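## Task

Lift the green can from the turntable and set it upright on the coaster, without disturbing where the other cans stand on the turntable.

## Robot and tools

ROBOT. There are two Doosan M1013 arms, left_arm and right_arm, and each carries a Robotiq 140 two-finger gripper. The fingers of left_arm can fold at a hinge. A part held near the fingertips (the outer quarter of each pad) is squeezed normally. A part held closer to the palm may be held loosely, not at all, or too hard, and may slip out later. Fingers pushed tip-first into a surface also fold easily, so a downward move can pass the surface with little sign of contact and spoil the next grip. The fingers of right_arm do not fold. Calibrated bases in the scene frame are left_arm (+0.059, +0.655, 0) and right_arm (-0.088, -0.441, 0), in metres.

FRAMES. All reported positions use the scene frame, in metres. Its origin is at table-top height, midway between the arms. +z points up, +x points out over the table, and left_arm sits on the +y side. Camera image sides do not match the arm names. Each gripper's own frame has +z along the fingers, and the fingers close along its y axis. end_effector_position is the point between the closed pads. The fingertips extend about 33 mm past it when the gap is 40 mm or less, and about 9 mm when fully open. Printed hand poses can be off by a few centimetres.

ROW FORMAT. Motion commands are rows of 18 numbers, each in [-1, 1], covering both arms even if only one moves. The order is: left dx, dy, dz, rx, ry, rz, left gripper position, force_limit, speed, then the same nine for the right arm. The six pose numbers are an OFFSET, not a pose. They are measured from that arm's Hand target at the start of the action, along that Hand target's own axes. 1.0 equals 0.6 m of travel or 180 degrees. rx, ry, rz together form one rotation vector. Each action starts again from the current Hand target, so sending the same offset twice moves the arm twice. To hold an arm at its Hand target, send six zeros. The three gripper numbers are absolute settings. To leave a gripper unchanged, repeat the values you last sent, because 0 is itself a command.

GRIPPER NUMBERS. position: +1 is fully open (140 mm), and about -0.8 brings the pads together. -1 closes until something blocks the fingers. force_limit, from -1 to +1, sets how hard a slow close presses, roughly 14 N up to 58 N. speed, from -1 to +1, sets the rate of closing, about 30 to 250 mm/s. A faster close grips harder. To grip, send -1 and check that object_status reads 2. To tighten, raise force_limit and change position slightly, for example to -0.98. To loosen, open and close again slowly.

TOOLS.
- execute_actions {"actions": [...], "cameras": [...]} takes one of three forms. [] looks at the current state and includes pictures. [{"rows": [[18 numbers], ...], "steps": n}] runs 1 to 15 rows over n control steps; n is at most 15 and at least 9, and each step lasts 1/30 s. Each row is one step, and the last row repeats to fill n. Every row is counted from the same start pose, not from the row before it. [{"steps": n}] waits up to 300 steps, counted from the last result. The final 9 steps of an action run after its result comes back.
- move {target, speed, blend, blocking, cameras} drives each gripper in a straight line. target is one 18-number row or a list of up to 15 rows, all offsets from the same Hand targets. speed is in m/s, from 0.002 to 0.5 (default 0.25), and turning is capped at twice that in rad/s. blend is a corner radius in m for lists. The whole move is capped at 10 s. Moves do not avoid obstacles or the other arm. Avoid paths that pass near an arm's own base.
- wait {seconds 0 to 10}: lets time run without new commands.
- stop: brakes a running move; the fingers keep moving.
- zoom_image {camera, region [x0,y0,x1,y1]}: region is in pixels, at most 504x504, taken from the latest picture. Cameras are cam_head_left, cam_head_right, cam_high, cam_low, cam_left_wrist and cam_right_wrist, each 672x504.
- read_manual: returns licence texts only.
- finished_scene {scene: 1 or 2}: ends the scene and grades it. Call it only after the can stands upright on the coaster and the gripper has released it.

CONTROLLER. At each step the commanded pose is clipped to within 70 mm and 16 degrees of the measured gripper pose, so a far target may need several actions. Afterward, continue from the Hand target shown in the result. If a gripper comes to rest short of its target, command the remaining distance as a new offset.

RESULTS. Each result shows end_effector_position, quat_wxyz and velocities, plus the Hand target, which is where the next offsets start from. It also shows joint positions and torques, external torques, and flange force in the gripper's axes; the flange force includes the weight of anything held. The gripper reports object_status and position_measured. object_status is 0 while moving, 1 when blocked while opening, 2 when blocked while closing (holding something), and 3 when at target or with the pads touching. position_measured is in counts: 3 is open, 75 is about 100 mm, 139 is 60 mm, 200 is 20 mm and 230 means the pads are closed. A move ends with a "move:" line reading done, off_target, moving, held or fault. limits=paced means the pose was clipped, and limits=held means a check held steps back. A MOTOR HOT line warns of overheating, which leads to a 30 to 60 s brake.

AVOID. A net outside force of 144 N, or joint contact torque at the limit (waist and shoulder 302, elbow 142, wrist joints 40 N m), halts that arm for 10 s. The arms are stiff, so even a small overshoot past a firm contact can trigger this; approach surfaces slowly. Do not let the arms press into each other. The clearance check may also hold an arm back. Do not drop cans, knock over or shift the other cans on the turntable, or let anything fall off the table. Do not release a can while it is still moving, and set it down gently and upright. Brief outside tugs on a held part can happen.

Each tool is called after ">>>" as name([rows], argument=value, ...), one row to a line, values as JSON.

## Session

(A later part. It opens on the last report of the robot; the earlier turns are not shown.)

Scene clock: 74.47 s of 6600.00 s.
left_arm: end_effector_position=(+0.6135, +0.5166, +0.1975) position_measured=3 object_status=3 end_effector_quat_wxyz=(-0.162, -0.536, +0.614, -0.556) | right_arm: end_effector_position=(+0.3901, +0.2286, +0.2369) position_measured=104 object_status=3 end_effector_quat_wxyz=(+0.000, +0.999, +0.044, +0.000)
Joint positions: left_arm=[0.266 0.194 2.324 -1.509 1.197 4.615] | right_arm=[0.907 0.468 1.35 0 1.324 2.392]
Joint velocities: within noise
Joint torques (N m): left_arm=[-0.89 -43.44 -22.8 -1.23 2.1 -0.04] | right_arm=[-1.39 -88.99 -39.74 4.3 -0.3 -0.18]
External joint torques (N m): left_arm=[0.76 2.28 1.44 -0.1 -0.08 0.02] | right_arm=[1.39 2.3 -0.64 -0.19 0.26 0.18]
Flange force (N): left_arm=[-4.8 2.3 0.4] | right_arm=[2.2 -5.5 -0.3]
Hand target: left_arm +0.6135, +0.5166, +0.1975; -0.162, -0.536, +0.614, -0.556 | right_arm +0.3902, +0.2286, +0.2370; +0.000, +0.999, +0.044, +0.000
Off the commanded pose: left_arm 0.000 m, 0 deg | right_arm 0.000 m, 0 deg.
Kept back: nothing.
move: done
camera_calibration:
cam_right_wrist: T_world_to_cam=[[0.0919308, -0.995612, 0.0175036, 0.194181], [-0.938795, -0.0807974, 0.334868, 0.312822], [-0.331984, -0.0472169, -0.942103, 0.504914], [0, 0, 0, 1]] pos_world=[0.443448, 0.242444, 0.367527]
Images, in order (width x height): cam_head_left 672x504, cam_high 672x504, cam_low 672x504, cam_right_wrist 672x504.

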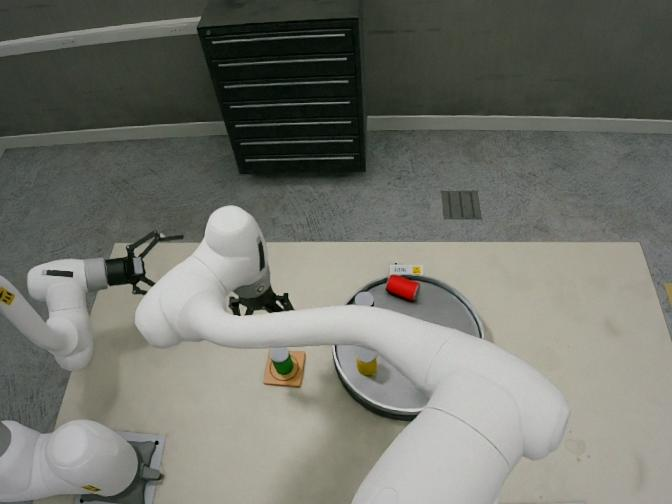

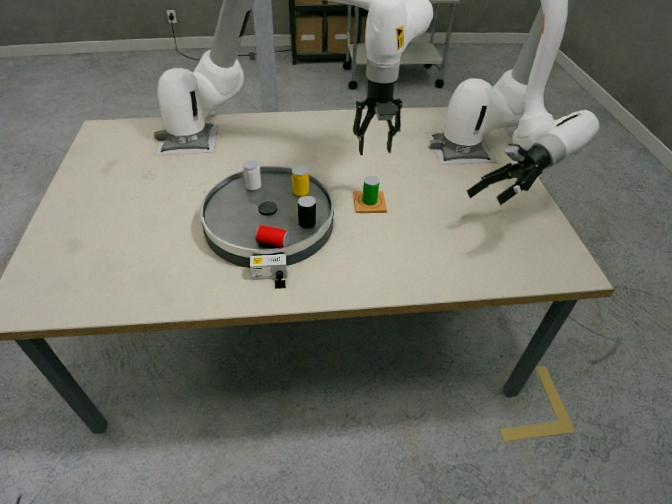

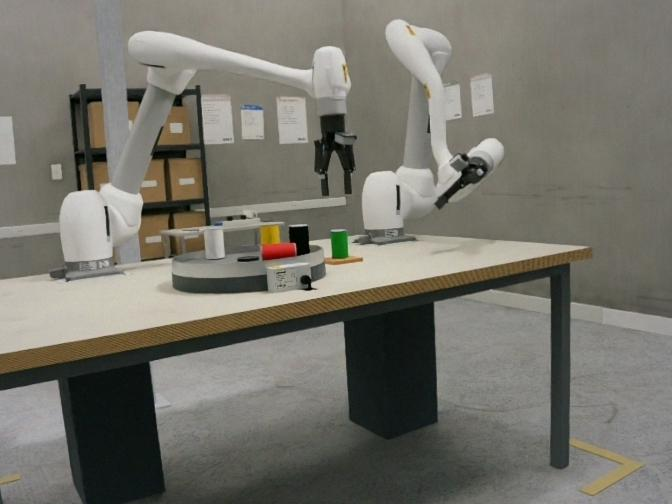

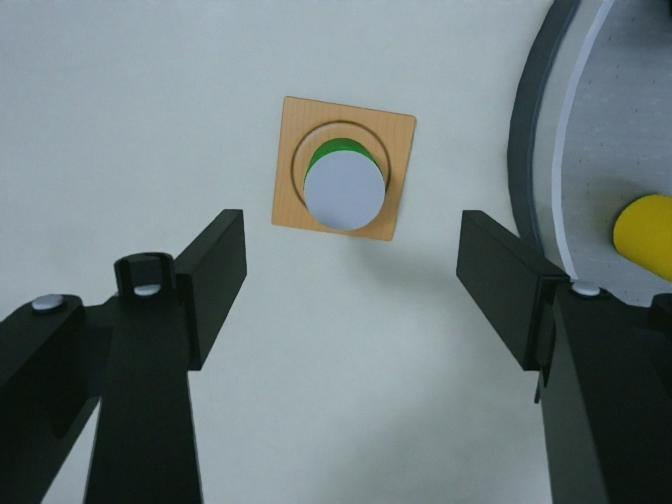

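>>> move([
  [0,0,0,0,0,0,1,0,0,-0.060914,0.352033,-0.021667,0,0,0,0.2,0,-1],
], speed=[0.25], cameras=["cam_right_wrist","cam_high"])

>>> wait(seconds=0.8, cameras=["cam_right_wrist"])

>>> wait(seconds=0.8, cameras=["cam_right_wrist"])

>>> wait(seconds=0.8, cameras=["cam_right_wrist"])

>>> wait(seconds=0.8, cameras=["cam_right_wrist"])

>>> wait(seconds=0.8, cameras=["cam_right_wrist"])

Scene clock: 86.17 s of 6600.00 s.
left_arm: end_effector_position=(+0.6135, +0.5166, +0.1975) position_measured=3 object_status=3 end_effector_quat_wxyz=(-0.162, -0.536, +0.614, -0.556) | right_arm: end_effector_position=(+0.3722, +0.0151, +0.2499) position_measured=104 object_status=3 end_effector_quat_wxyz=(+0.000, +0.999, +0.044, +0.000)
Joint positions: left_arm=[0.266 0.194 2.324 -1.509 1.197 4.615] | right_arm=[0.725 0.19 1.707 0 1.245 2.211]
Joint velocities: within noise
Joint torques (N m): left_arm=[-0.79 -43.5 -22.84 -1.24 2.11 0.01] | right_arm=[-1.62 -58.94 -37.88 4.26 -0.27 -0.34]
External joint torques (N m): left_arm=[0.78 2.28 1.5 -0.08 -0.1 -0.03] | right_arm=[1.71 0.16 -1.67 -0.23 0.22 0.34]
Flange force (N): left_arm=[-4.7 2.3 0.3] | right_arm=[0.8 -4.8 -2.4]
Hand target: left_arm +0.6135, +0.5166, +0.1975; -0.162, -0.536, +0.614, -0.556 | right_arm +0.3722, +0.0149, +0.2499; +0.000, +0.999, +0.044, +0.000
Off the commanded pose: left_arm 0.000 m, 0 deg | right_arm 0.000 m, 0 deg.
Kept back: nothing.
move: done
camera_calibration:
cam_right_wrist: T_world_to_cam=[[0.0919288, -0.995611, 0.0175525, -0.0169338], [-0.938802, -0.08078, 0.334852, 0.274398], [-0.331964, -0.0472608, -0.942107, 0.501157], [0, 0, 0, 1]] pos_world=[0.425528, 0.0289915, 0.380559]
Images, in order (width x height): cam_high 672x504, cam_right_wrist 672x504.

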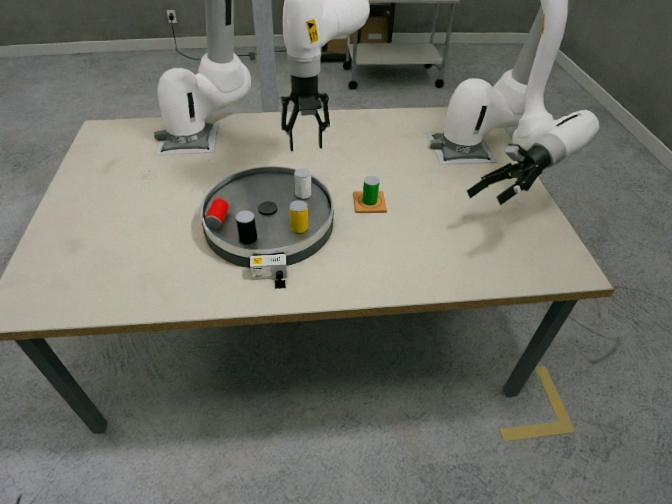

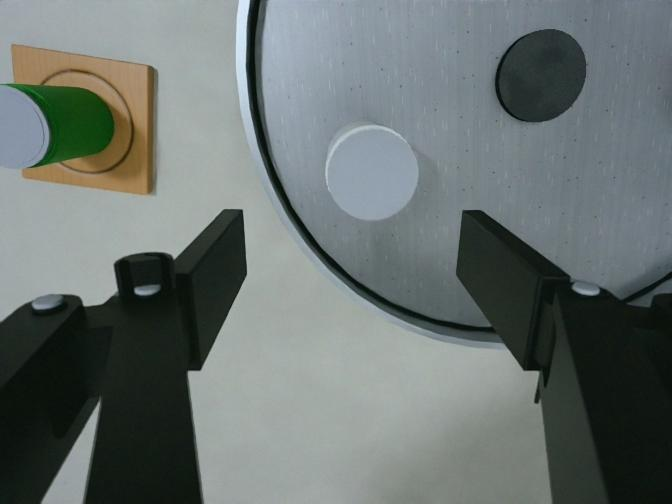

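Scene clock: 86.97 s of 6600.00 s.
left_arm: end_effector_position=(+0.6135, +0.5166, +0.1975) position_measured=3 object_status=3 end_effector_quat_wxyz=(-0.162, -0.536, +0.614, -0.556) | right_arm: end_effector_position=(+0.3722, +0.0149, +0.2499) position_measured=104 object_status=3 end_effector_quat_wxyz=(+0.000, +0.999, +0.044, +0.000)
Joint positions: left_arm=[0.266 0.194 2.324 -1.509 1.197 4.615] | right_arm=[0.725 0.19 1.707 0 1.245 2.21]
Joint velocities: within noise
Joint torques (N m): left_arm=[-0.89 -43.38 -22.81 -1.22 2.12 -0.01] | right_arm=[-1.16 -60.72 -39 4.18 -0.28 -0.14]
External joint torques (N m): left_arm=[0.84 2.17 1.44 -0.1 -0.1 -0.01] | right_arm=[1.16 1.81 -0.53 -0.15 0.24 0.14]
Flange force (N): left_arm=[-4.6 2.3 0.2] | right_arm=[1.8 -4.1 -0.1]
Hand target: left_arm +0.6135, +0.5166, +0.1975; -0.162, -0.536, +0.614, -0.556 | right_arm +0.3722, +0.0149, +0.2499; +0.000, +0.999, +0.044, +0.000
Off the commanded pose: left_arm 0.000 m, 0 deg | right_arm 0.000 m, 0 deg.
Steps of this call (1-24: nothing new was sent). Readings (end_effector_position of left_arm | right_arm; what the end effector reports):
1: (+0.6135, +0.5166, +0.1975) | (+0.3722, +0.0150, +0.2499) | left_arm position_measured=3 object_status=3 | right_arm position_measured=104 object_status=3
2: (+0.6135, +0.5166, +0.1975) | (+0.3722, +0.0150, +0.2499) | left_arm position_measured=3 object_status=3 | right_arm position_measured=104 object_status=3
4: (+0.6135, +0.5166, +0.1975) | (+0.3722, +0.0150, +0.2499) | left_arm position_measured=3 object_status=3 | right_arm position_measured=104 object_status=3
8: (+0.6135, +0.5166, +0.1975) | (+0.3722, +0.0149, +0.2499) | left_arm position_measured=3 object_status=3 | right_arm position_measured=104 object_status=3
24: the state above
camera_calibration:
cam_right_wrist: T_world_to_cam=[[0.0919237, -0.995612, 0.0175028, -0.0170676], [-0.9388, -0.0807916, 0.334853, 0.274366], [-0.33197, -0.0472126, -0.942108, 0.501173], [0, 0, 0, 1]] pos_world=[0.425518, 0.0288355, 0.380585]
Images, in order (width x height): cam_right_wrist 672x504.

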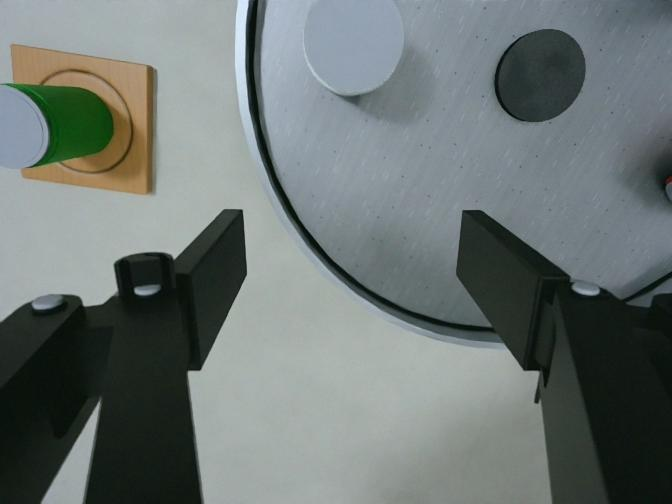

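Scene clock: 87.77 s of 6600.00 s.
left_arm: end_effector_position=(+0.6135, +0.5166, +0.1975) position_measured=3 object_status=3 end_effector_quat_wxyz=(-0.162, -0.536, +0.614, -0.556) | right_arm: end_effector_position=(+0.3722, +0.0149, +0.2499) position_measured=104 object_status=3 end_effector_quat_wxyz=(+0.000, +0.999, +0.044, +0.000)
Joint positions: left_arm=[0.266 0.194 2.324 -1.509 1.197 4.615] | right_arm=[0.725 0.19 1.707 0 1.245 2.21]
Joint velocities: within noise
Joint torques (N m): left_arm=[-0.92 -43.47 -22.91 -1.21 2.15 -0.03] | right_arm=[-1.38 -60.56 -38.71 4.15 -0.27 -0.2]
External joint torques (N m): left_arm=[0.93 2.23 1.49 -0.11 -0.14 0] | right_arm=[1.38 1.65 -0.83 -0.13 0.23 0.2]
Flange force (N): left_arm=[-4.8 2.4 0.1] | right_arm=[1.8 -4.6 -0.6]
Hand target: left_arm +0.6135, +0.5166, +0.1975; -0.162, -0.536, +0.614, -0.556 | right_arm +0.3722, +0.0149, +0.2499; +0.000, +0.999, +0.044, +0.000
Off the commanded pose: left_arm 0.000 m, 0 deg | right_arm 0.000 m, 0 deg.
Steps of this call (1-24: nothing new was sent). Readings (end_effector_position of left_arm | right_arm; what the end effector reports):
1: (+0.6135, +0.5166, +0.1975) | (+0.3722, +0.0149, +0.2499) | left_arm position_measured=3 object_status=3 | right_arm position_measured=104 object_status=3
2: (+0.6135, +0.5166, +0.1975) | (+0.3722, +0.0149, +0.2499) | left_arm position_measured=3 object_status=3 | right_arm position_measured=104 object_status=3
4: (+0.6135, +0.5166, +0.1975) | (+0.3722, +0.0149, +0.2499) | left_arm position_measured=3 object_status=3 | right_arm position_measured=104 object_status=3
8: (+0.6135, +0.5166, +0.1975) | (+0.3722, +0.0149, +0.2499) | left_arm position_measured=3 object_status=3 | right_arm position_measured=104 object_status=3
24: the state above
camera_calibration:
cam_right_wrist: T_world_to_cam=[[0.091924, -0.995612, 0.017503, -0.0170678], [-0.9388, -0.0807918, 0.334853, 0.274366], [-0.33197, -0.0472129, -0.942108, 0.501173], [0, 0, 0, 1]] pos_world=[0.425518, 0.0288355, 0.380585]
Images, in order (width x height): cam_right_wrist 672x504.

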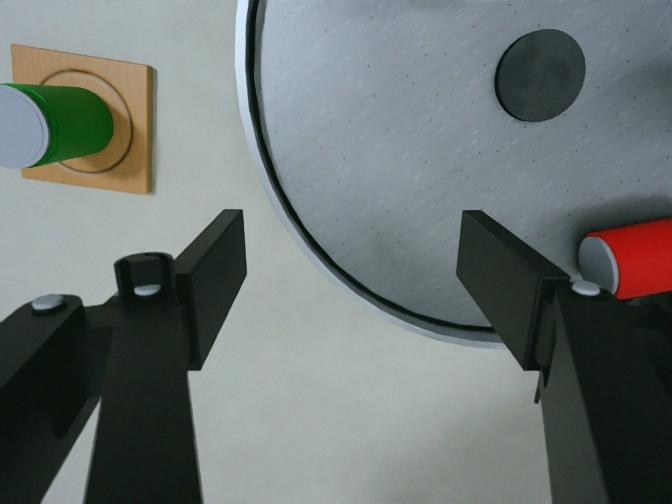

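Scene clock: 88.57 s of 6600.00 s.
left_arm: end_effector_position=(+0.6135, +0.5166, +0.1975) position_measured=3 object_status=3 end_effector_quat_wxyz=(-0.162, -0.536, +0.614, -0.556) | right_arm: end_effector_position=(+0.3722, +0.0149, +0.2499) position_measured=104 object_status=3 end_effector_quat_wxyz=(+0.000, +0.999, +0.044, +0.000)
Joint positions: left_arm=[0.266 0.194 2.324 -1.509 1.197 4.615] | right_arm=[0.725 0.19 1.707 0 1.245 2.21]
Joint velocities: within noise
Joint torques (N m): left_arm=[-0.83 -43.59 -22.82 -1.25 2.14 -0.03] | right_arm=[-1.14 -60.33 -38.82 4.18 -0.29 -0.22]
External joint torques (N m): left_arm=[0.71 2.4 1.41 -0.08 -0.12 0.01] | right_arm=[1.14 1.42 -0.71 -0.15 0.25 0.22]
Flange force (N): left_arm=[-5.0 2.2 0.6] | right_arm=[1.5 -4.0 -0.6]
Hand target: left_arm +0.6135, +0.5166, +0.1975; -0.162, -0.536, +0.614, -0.556 | right_arm +0.3722, +0.0149, +0.2499; +0.000, +0.999, +0.044, +0.000
Off the commanded pose: left_arm 0.000 m, 0 deg | right_arm 0.000 m, 0 deg.
Steps of this call (1-24: nothing new was sent). Readings (end_effector_position of left_arm | right_arm; what the end effector reports):
1: (+0.6135, +0.5166, +0.1975) | (+0.3722, +0.0149, +0.2499) | left_arm position_measured=3 object_status=3 | right_arm position_measured=104 object_status=3
2: (+0.6135, +0.5166, +0.1975) | (+0.3722, +0.0149, +0.2499) | left_arm position_measured=3 object_status=3 | right_arm position_measured=104 object_status=3
4: (+0.6135, +0.5166, +0.1975) | (+0.3722, +0.0149, +0.2499) | left_arm position_measured=3 object_status=3 | right_arm position_measured=104 object_status=3
8: (+0.6135, +0.5166, +0.1975) | (+0.3722, +0.0149, +0.2499) | left_arm position_measured=3 object_status=3 | right_arm position_measured=104 object_status=3
24: the state above
camera_calibration:
cam_right_wrist: T_world_to_cam=[[0.0919239, -0.995612, 0.0174982, -0.0170642], [-0.938802, -0.0807937, 0.334847, 0.27437], [-0.331964, -0.0472078, -0.94211, 0.501177], [0, 0, 0, 1]] pos_world=[0.425521, 0.0288375, 0.38059]
Images, in order (width x height): cam_right_wrist 672x504.

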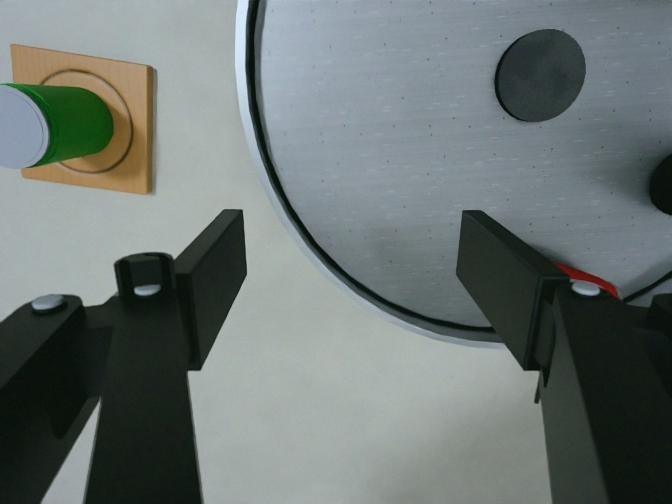

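Scene clock: 89.37 s of 6600.00 s.
left_arm: end_effector_position=(+0.6135, +0.5166, +0.1975) position_measured=3 object_status=3 end_effector_quat_wxyz=(-0.162, -0.536, +0.614, -0.556) | right_arm: end_effector_position=(+0.3722, +0.0149, +0.2499) position_measured=104 object_status=3 end_effector_quat_wxyz=(+0.000, +0.999, +0.044, +0.000)
Joint positions: left_arm=[0.266 0.194 2.324 -1.509 1.197 4.615] | right_arm=[0.725 0.19 1.707 0 1.245 2.21]
Joint velocities: within noise
Joint torques (N m): left_arm=[-0.99 -43.38 -22.85 -1.21 2.11 0.01] | right_arm=[-1.61 -60.46 -38.76 4.26 -0.25 -0.15]
External joint torques (N m): left_arm=[0.99 2.15 1.45 -0.11 -0.09 -0.03] | right_arm=[1.62 1.54 -0.78 -0.22 0.2 0.15]
Flange force (N): left_arm=[-4.6 2.3 -0.2] | right_arm=[1.4 -4.7 -0.5]
Hand target: left_arm +0.6135, +0.5166, +0.1975; -0.162, -0.536, +0.614, -0.556 | right_arm +0.3722, +0.0149, +0.2499; +0.000, +0.999, +0.044, +0.000
Off the commanded pose: left_arm 0.000 m, 0 deg | right_arm 0.000 m, 0 deg.
Steps of this call (1-24: nothing new was sent). Readings (end_effector_position of left_arm | right_arm; what the end effector reports):
1: (+0.6135, +0.5166, +0.1975) | (+0.3722, +0.0149, +0.2499) | left_arm position_measured=3 object_status=3 | right_arm position_measured=104 object_status=3
2: (+0.6135, +0.5166, +0.1975) | (+0.3722, +0.0149, +0.2499) | left_arm position_measured=3 object_status=3 | right_arm position_measured=104 object_status=3
4: (+0.6135, +0.5166, +0.1975) | (+0.3722, +0.0149, +0.2499) | left_arm position_measured=3 object_status=3 | right_arm position_measured=104 object_status=3
8: (+0.6135, +0.5166, +0.1975) | (+0.3722, +0.0149, +0.2499) | left_arm position_measured=3 object_status=3 | right_arm position_measured=104 object_status=3
24: the state above
camera_calibration:
cam_right_wrist: T_world_to_cam=[[0.0919235, -0.995612, 0.0174926, -0.0170599], [-0.938805, -0.0807955, 0.33484, 0.274375], [-0.331958, -0.0472018, -0.942113, 0.501181], [0, 0, 0, 1]] pos_world=[0.425523, 0.0288398, 0.380595]
Images, in order (width x height): cam_right_wrist 672x504.

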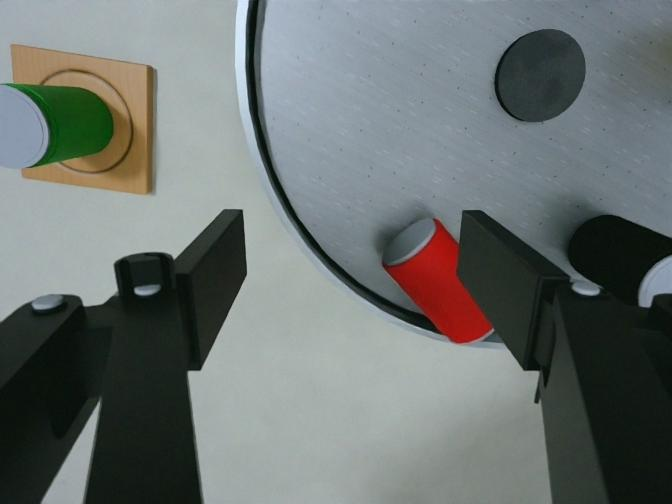

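Scene clock: 90.17 s of 6600.00 s.
left_arm: end_effector_position=(+0.6135, +0.5166, +0.1975) position_measured=3 object_status=3 end_effector_quat_wxyz=(-0.162, -0.536, +0.614, -0.556) | right_arm: end_effector_position=(+0.3722, +0.0149, +0.2499) position_measured=104 object_status=3 end_effector_quat_wxyz=(+0.000, +0.999, +0.044, +0.000)
Joint positions: left_arm=[0.266 0.194 2.324 -1.509 1.197 4.615] | right_arm=[0.725 0.19 1.707 0 1.245 2.21]
Joint velocities: within noise
Joint torques (N m): left_arm=[-0.94 -43.3 -22.88 -1.21 2.16 0.01] | right_arm=[-1.21 -61.21 -38.66 4.22 -0.27 -0.21]
External joint torques (N m): left_arm=[1.02 2.04 1.47 -0.1 -0.14 -0.03] | right_arm=[1.22 2.29 -0.87 -0.19 0.23 0.21]
Flange force (N): left_arm=[-4.4 2.4 -0.3] | right_arm=[2.7 -5.1 -0.3]
Hand target: left_arm +0.6135, +0.5166, +0.1975; -0.162, -0.536, +0.614, -0.556 | right_arm +0.3722, +0.0149, +0.2499; +0.000, +0.999, +0.044, +0.000
Off the commanded pose: left_arm 0.000 m, 0 deg | right_arm 0.000 m, 0 deg.
Steps of this call (1-24: nothing new was sent). Readings (end_effector_position of left_arm | right_arm; what the end effector reports):
1: (+0.6135, +0.5166, +0.1975) | (+0.3722, +0.0149, +0.2499) | left_arm position_measured=3 object_status=3 | right_arm position_measured=104 object_status=3
2: (+0.6135, +0.5166, +0.1975) | (+0.3722, +0.0149, +0.2499) | left_arm position_measured=3 object_status=3 | right_arm position_measured=104 object_status=3
4: (+0.6135, +0.5166, +0.1975) | (+0.3722, +0.0149, +0.2499) | left_arm position_measured=3 object_status=3 | right_arm position_measured=104 object_status=3
8: (+0.6135, +0.5166, +0.1975) | (+0.3722, +0.0149, +0.2499) | left_arm position_measured=3 object_status=3 | right_arm position_measured=104 object_status=3
24: the state above
camera_calibration:
cam_right_wrist: T_world_to_cam=[[0.0919238, -0.995612, 0.0174925, -0.0170599], [-0.938805, -0.0807957, 0.33484, 0.274375], [-0.331958, -0.0472018, -0.942113, 0.501181], [0, 0, 0, 1]] pos_world=[0.425523, 0.0288399, 0.380595]
Images, in order (width x height): cam_right_wrist 672x504.

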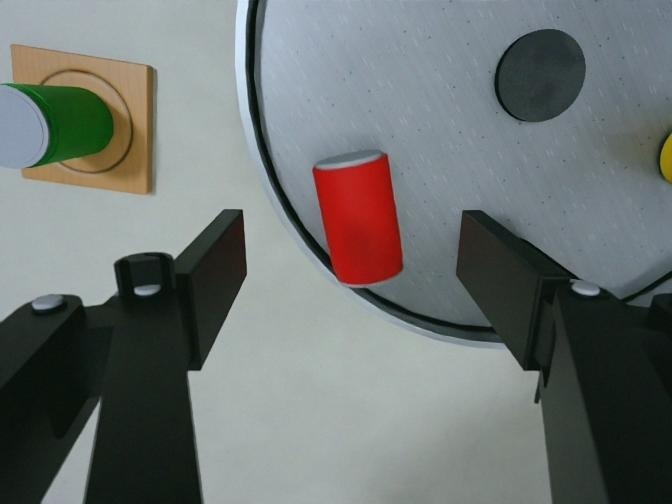

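>>> zoom_image(camera="cam_right_wrist", region=[290, 130, 430, 310])

>>> zoom_image(camera="cam_right_wrist", region=[0, 60, 160, 200])

Scaled by 2.800 from the camera's 672x504 image, which has a finer 960x720 frame.

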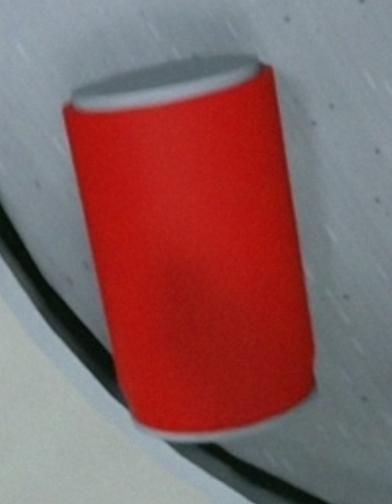

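Scaled by 3.150 from the camera's 672x504 image, which has a finer 960x720 frame.

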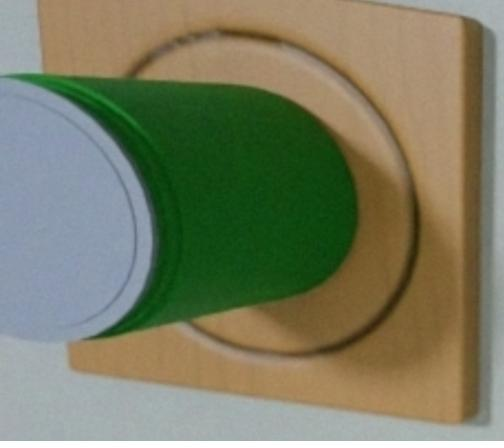

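>>> execute_actions(actions=[], cameras=["cam_high"])

Scene clock: 96.30 s of 6600.00 s.
left_arm: end_effector_position=(+0.6135, +0.5166, +0.1975) position_measured=3 object_status=3 end_effector_quat_wxyz=(-0.162, -0.536, +0.614, -0.556) | right_arm: end_effector_position=(+0.3722, +0.0149, +0.2499) position_measured=104 object_status=3 end_effector_quat_wxyz=(+0.000, +0.999, +0.044, +0.000)
Joint positions: left_arm=[0.266 0.194 2.324 -1.509 1.197 4.615] | right_arm=[0.725 0.19 1.707 0 1.245 2.21]
Joint velocities: within noise
Joint torques (N m): left_arm=[-0.83 -43.47 -22.87 -1.24 2.15 -0.01] | right_arm=[-1.16 -60.71 -38.7 4.18 -0.24 -0.24]
External joint torques (N m): left_arm=[0.9 2.22 1.49 -0.08 -0.13 -0.01] | right_arm=[1.16 1.82 -0.84 -0.14 0.19 0.24]
Flange force (N): left_arm=[-4.7 2.4 0.1] | right_arm=[2.1 -4.6 -0.4]
Hand target: left_arm +0.6135, +0.5166, +0.1975; -0.162, -0.536, +0.614, -0.556 | right_arm +0.3722, +0.0149, +0.2499; +0.000, +0.999, +0.044, +0.000
Off the commanded pose: left_arm 0.000 m, 0 deg | right_arm 0.000 m, 0 deg.
Steps of this call (1-184: nothing new was sent). Readings (end_effector_position of left_arm | right_arm; what the end effector reports):
1: (+0.6135, +0.5166, +0.1975) | (+0.3722, +0.0149, +0.2499) | left_arm position_measured=3 object_status=3 | right_arm position_measured=104 object_status=3
2: (+0.6135, +0.5166, +0.1975) | (+0.3722, +0.0149, +0.2499) | left_arm position_measured=3 object_status=3 | right_arm position_measured=104 object_status=3
4: (+0.6135, +0.5166, +0.1975) | (+0.3722, +0.0149, +0.2499) | left_arm position_measured=3 object_status=3 | right_arm position_measured=104 object_status=3
8: (+0.6135, +0.5166, +0.1975) | (+0.3722, +0.0149, +0.2499) | left_arm position_measured=3 object_status=3 | right_arm position_measured=104 object_status=3
184: the state above
Images, in order (width x height): cam_high 672x504.

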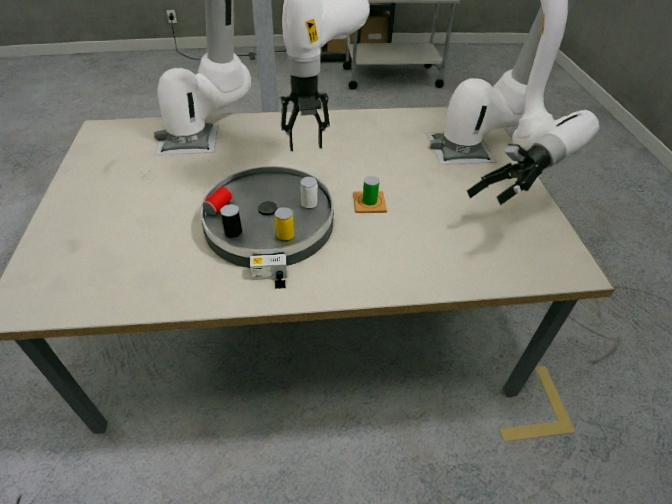

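>>> zoom_image(camera="cam_high", region=[195, 180, 255, 240])

>>> zoom_image(camera="cam_high", region=[260, 170, 390, 250])

Scaled by 8.400 from the camera's 672x504 image, which has a finer 960x720 frame.

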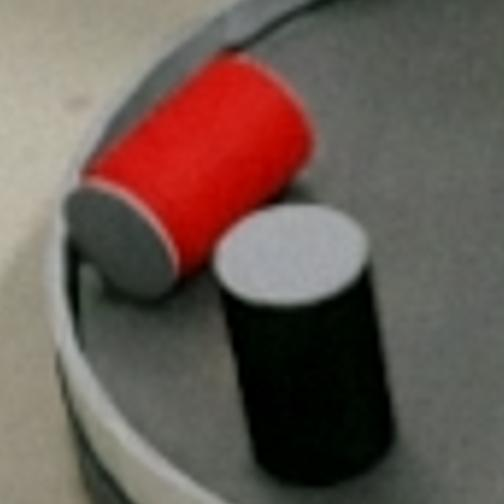

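Scaled by 3.877 from the camera's 672x504 image, which has a finer 960x720 frame.

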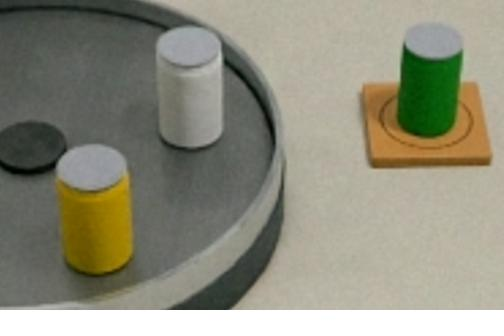

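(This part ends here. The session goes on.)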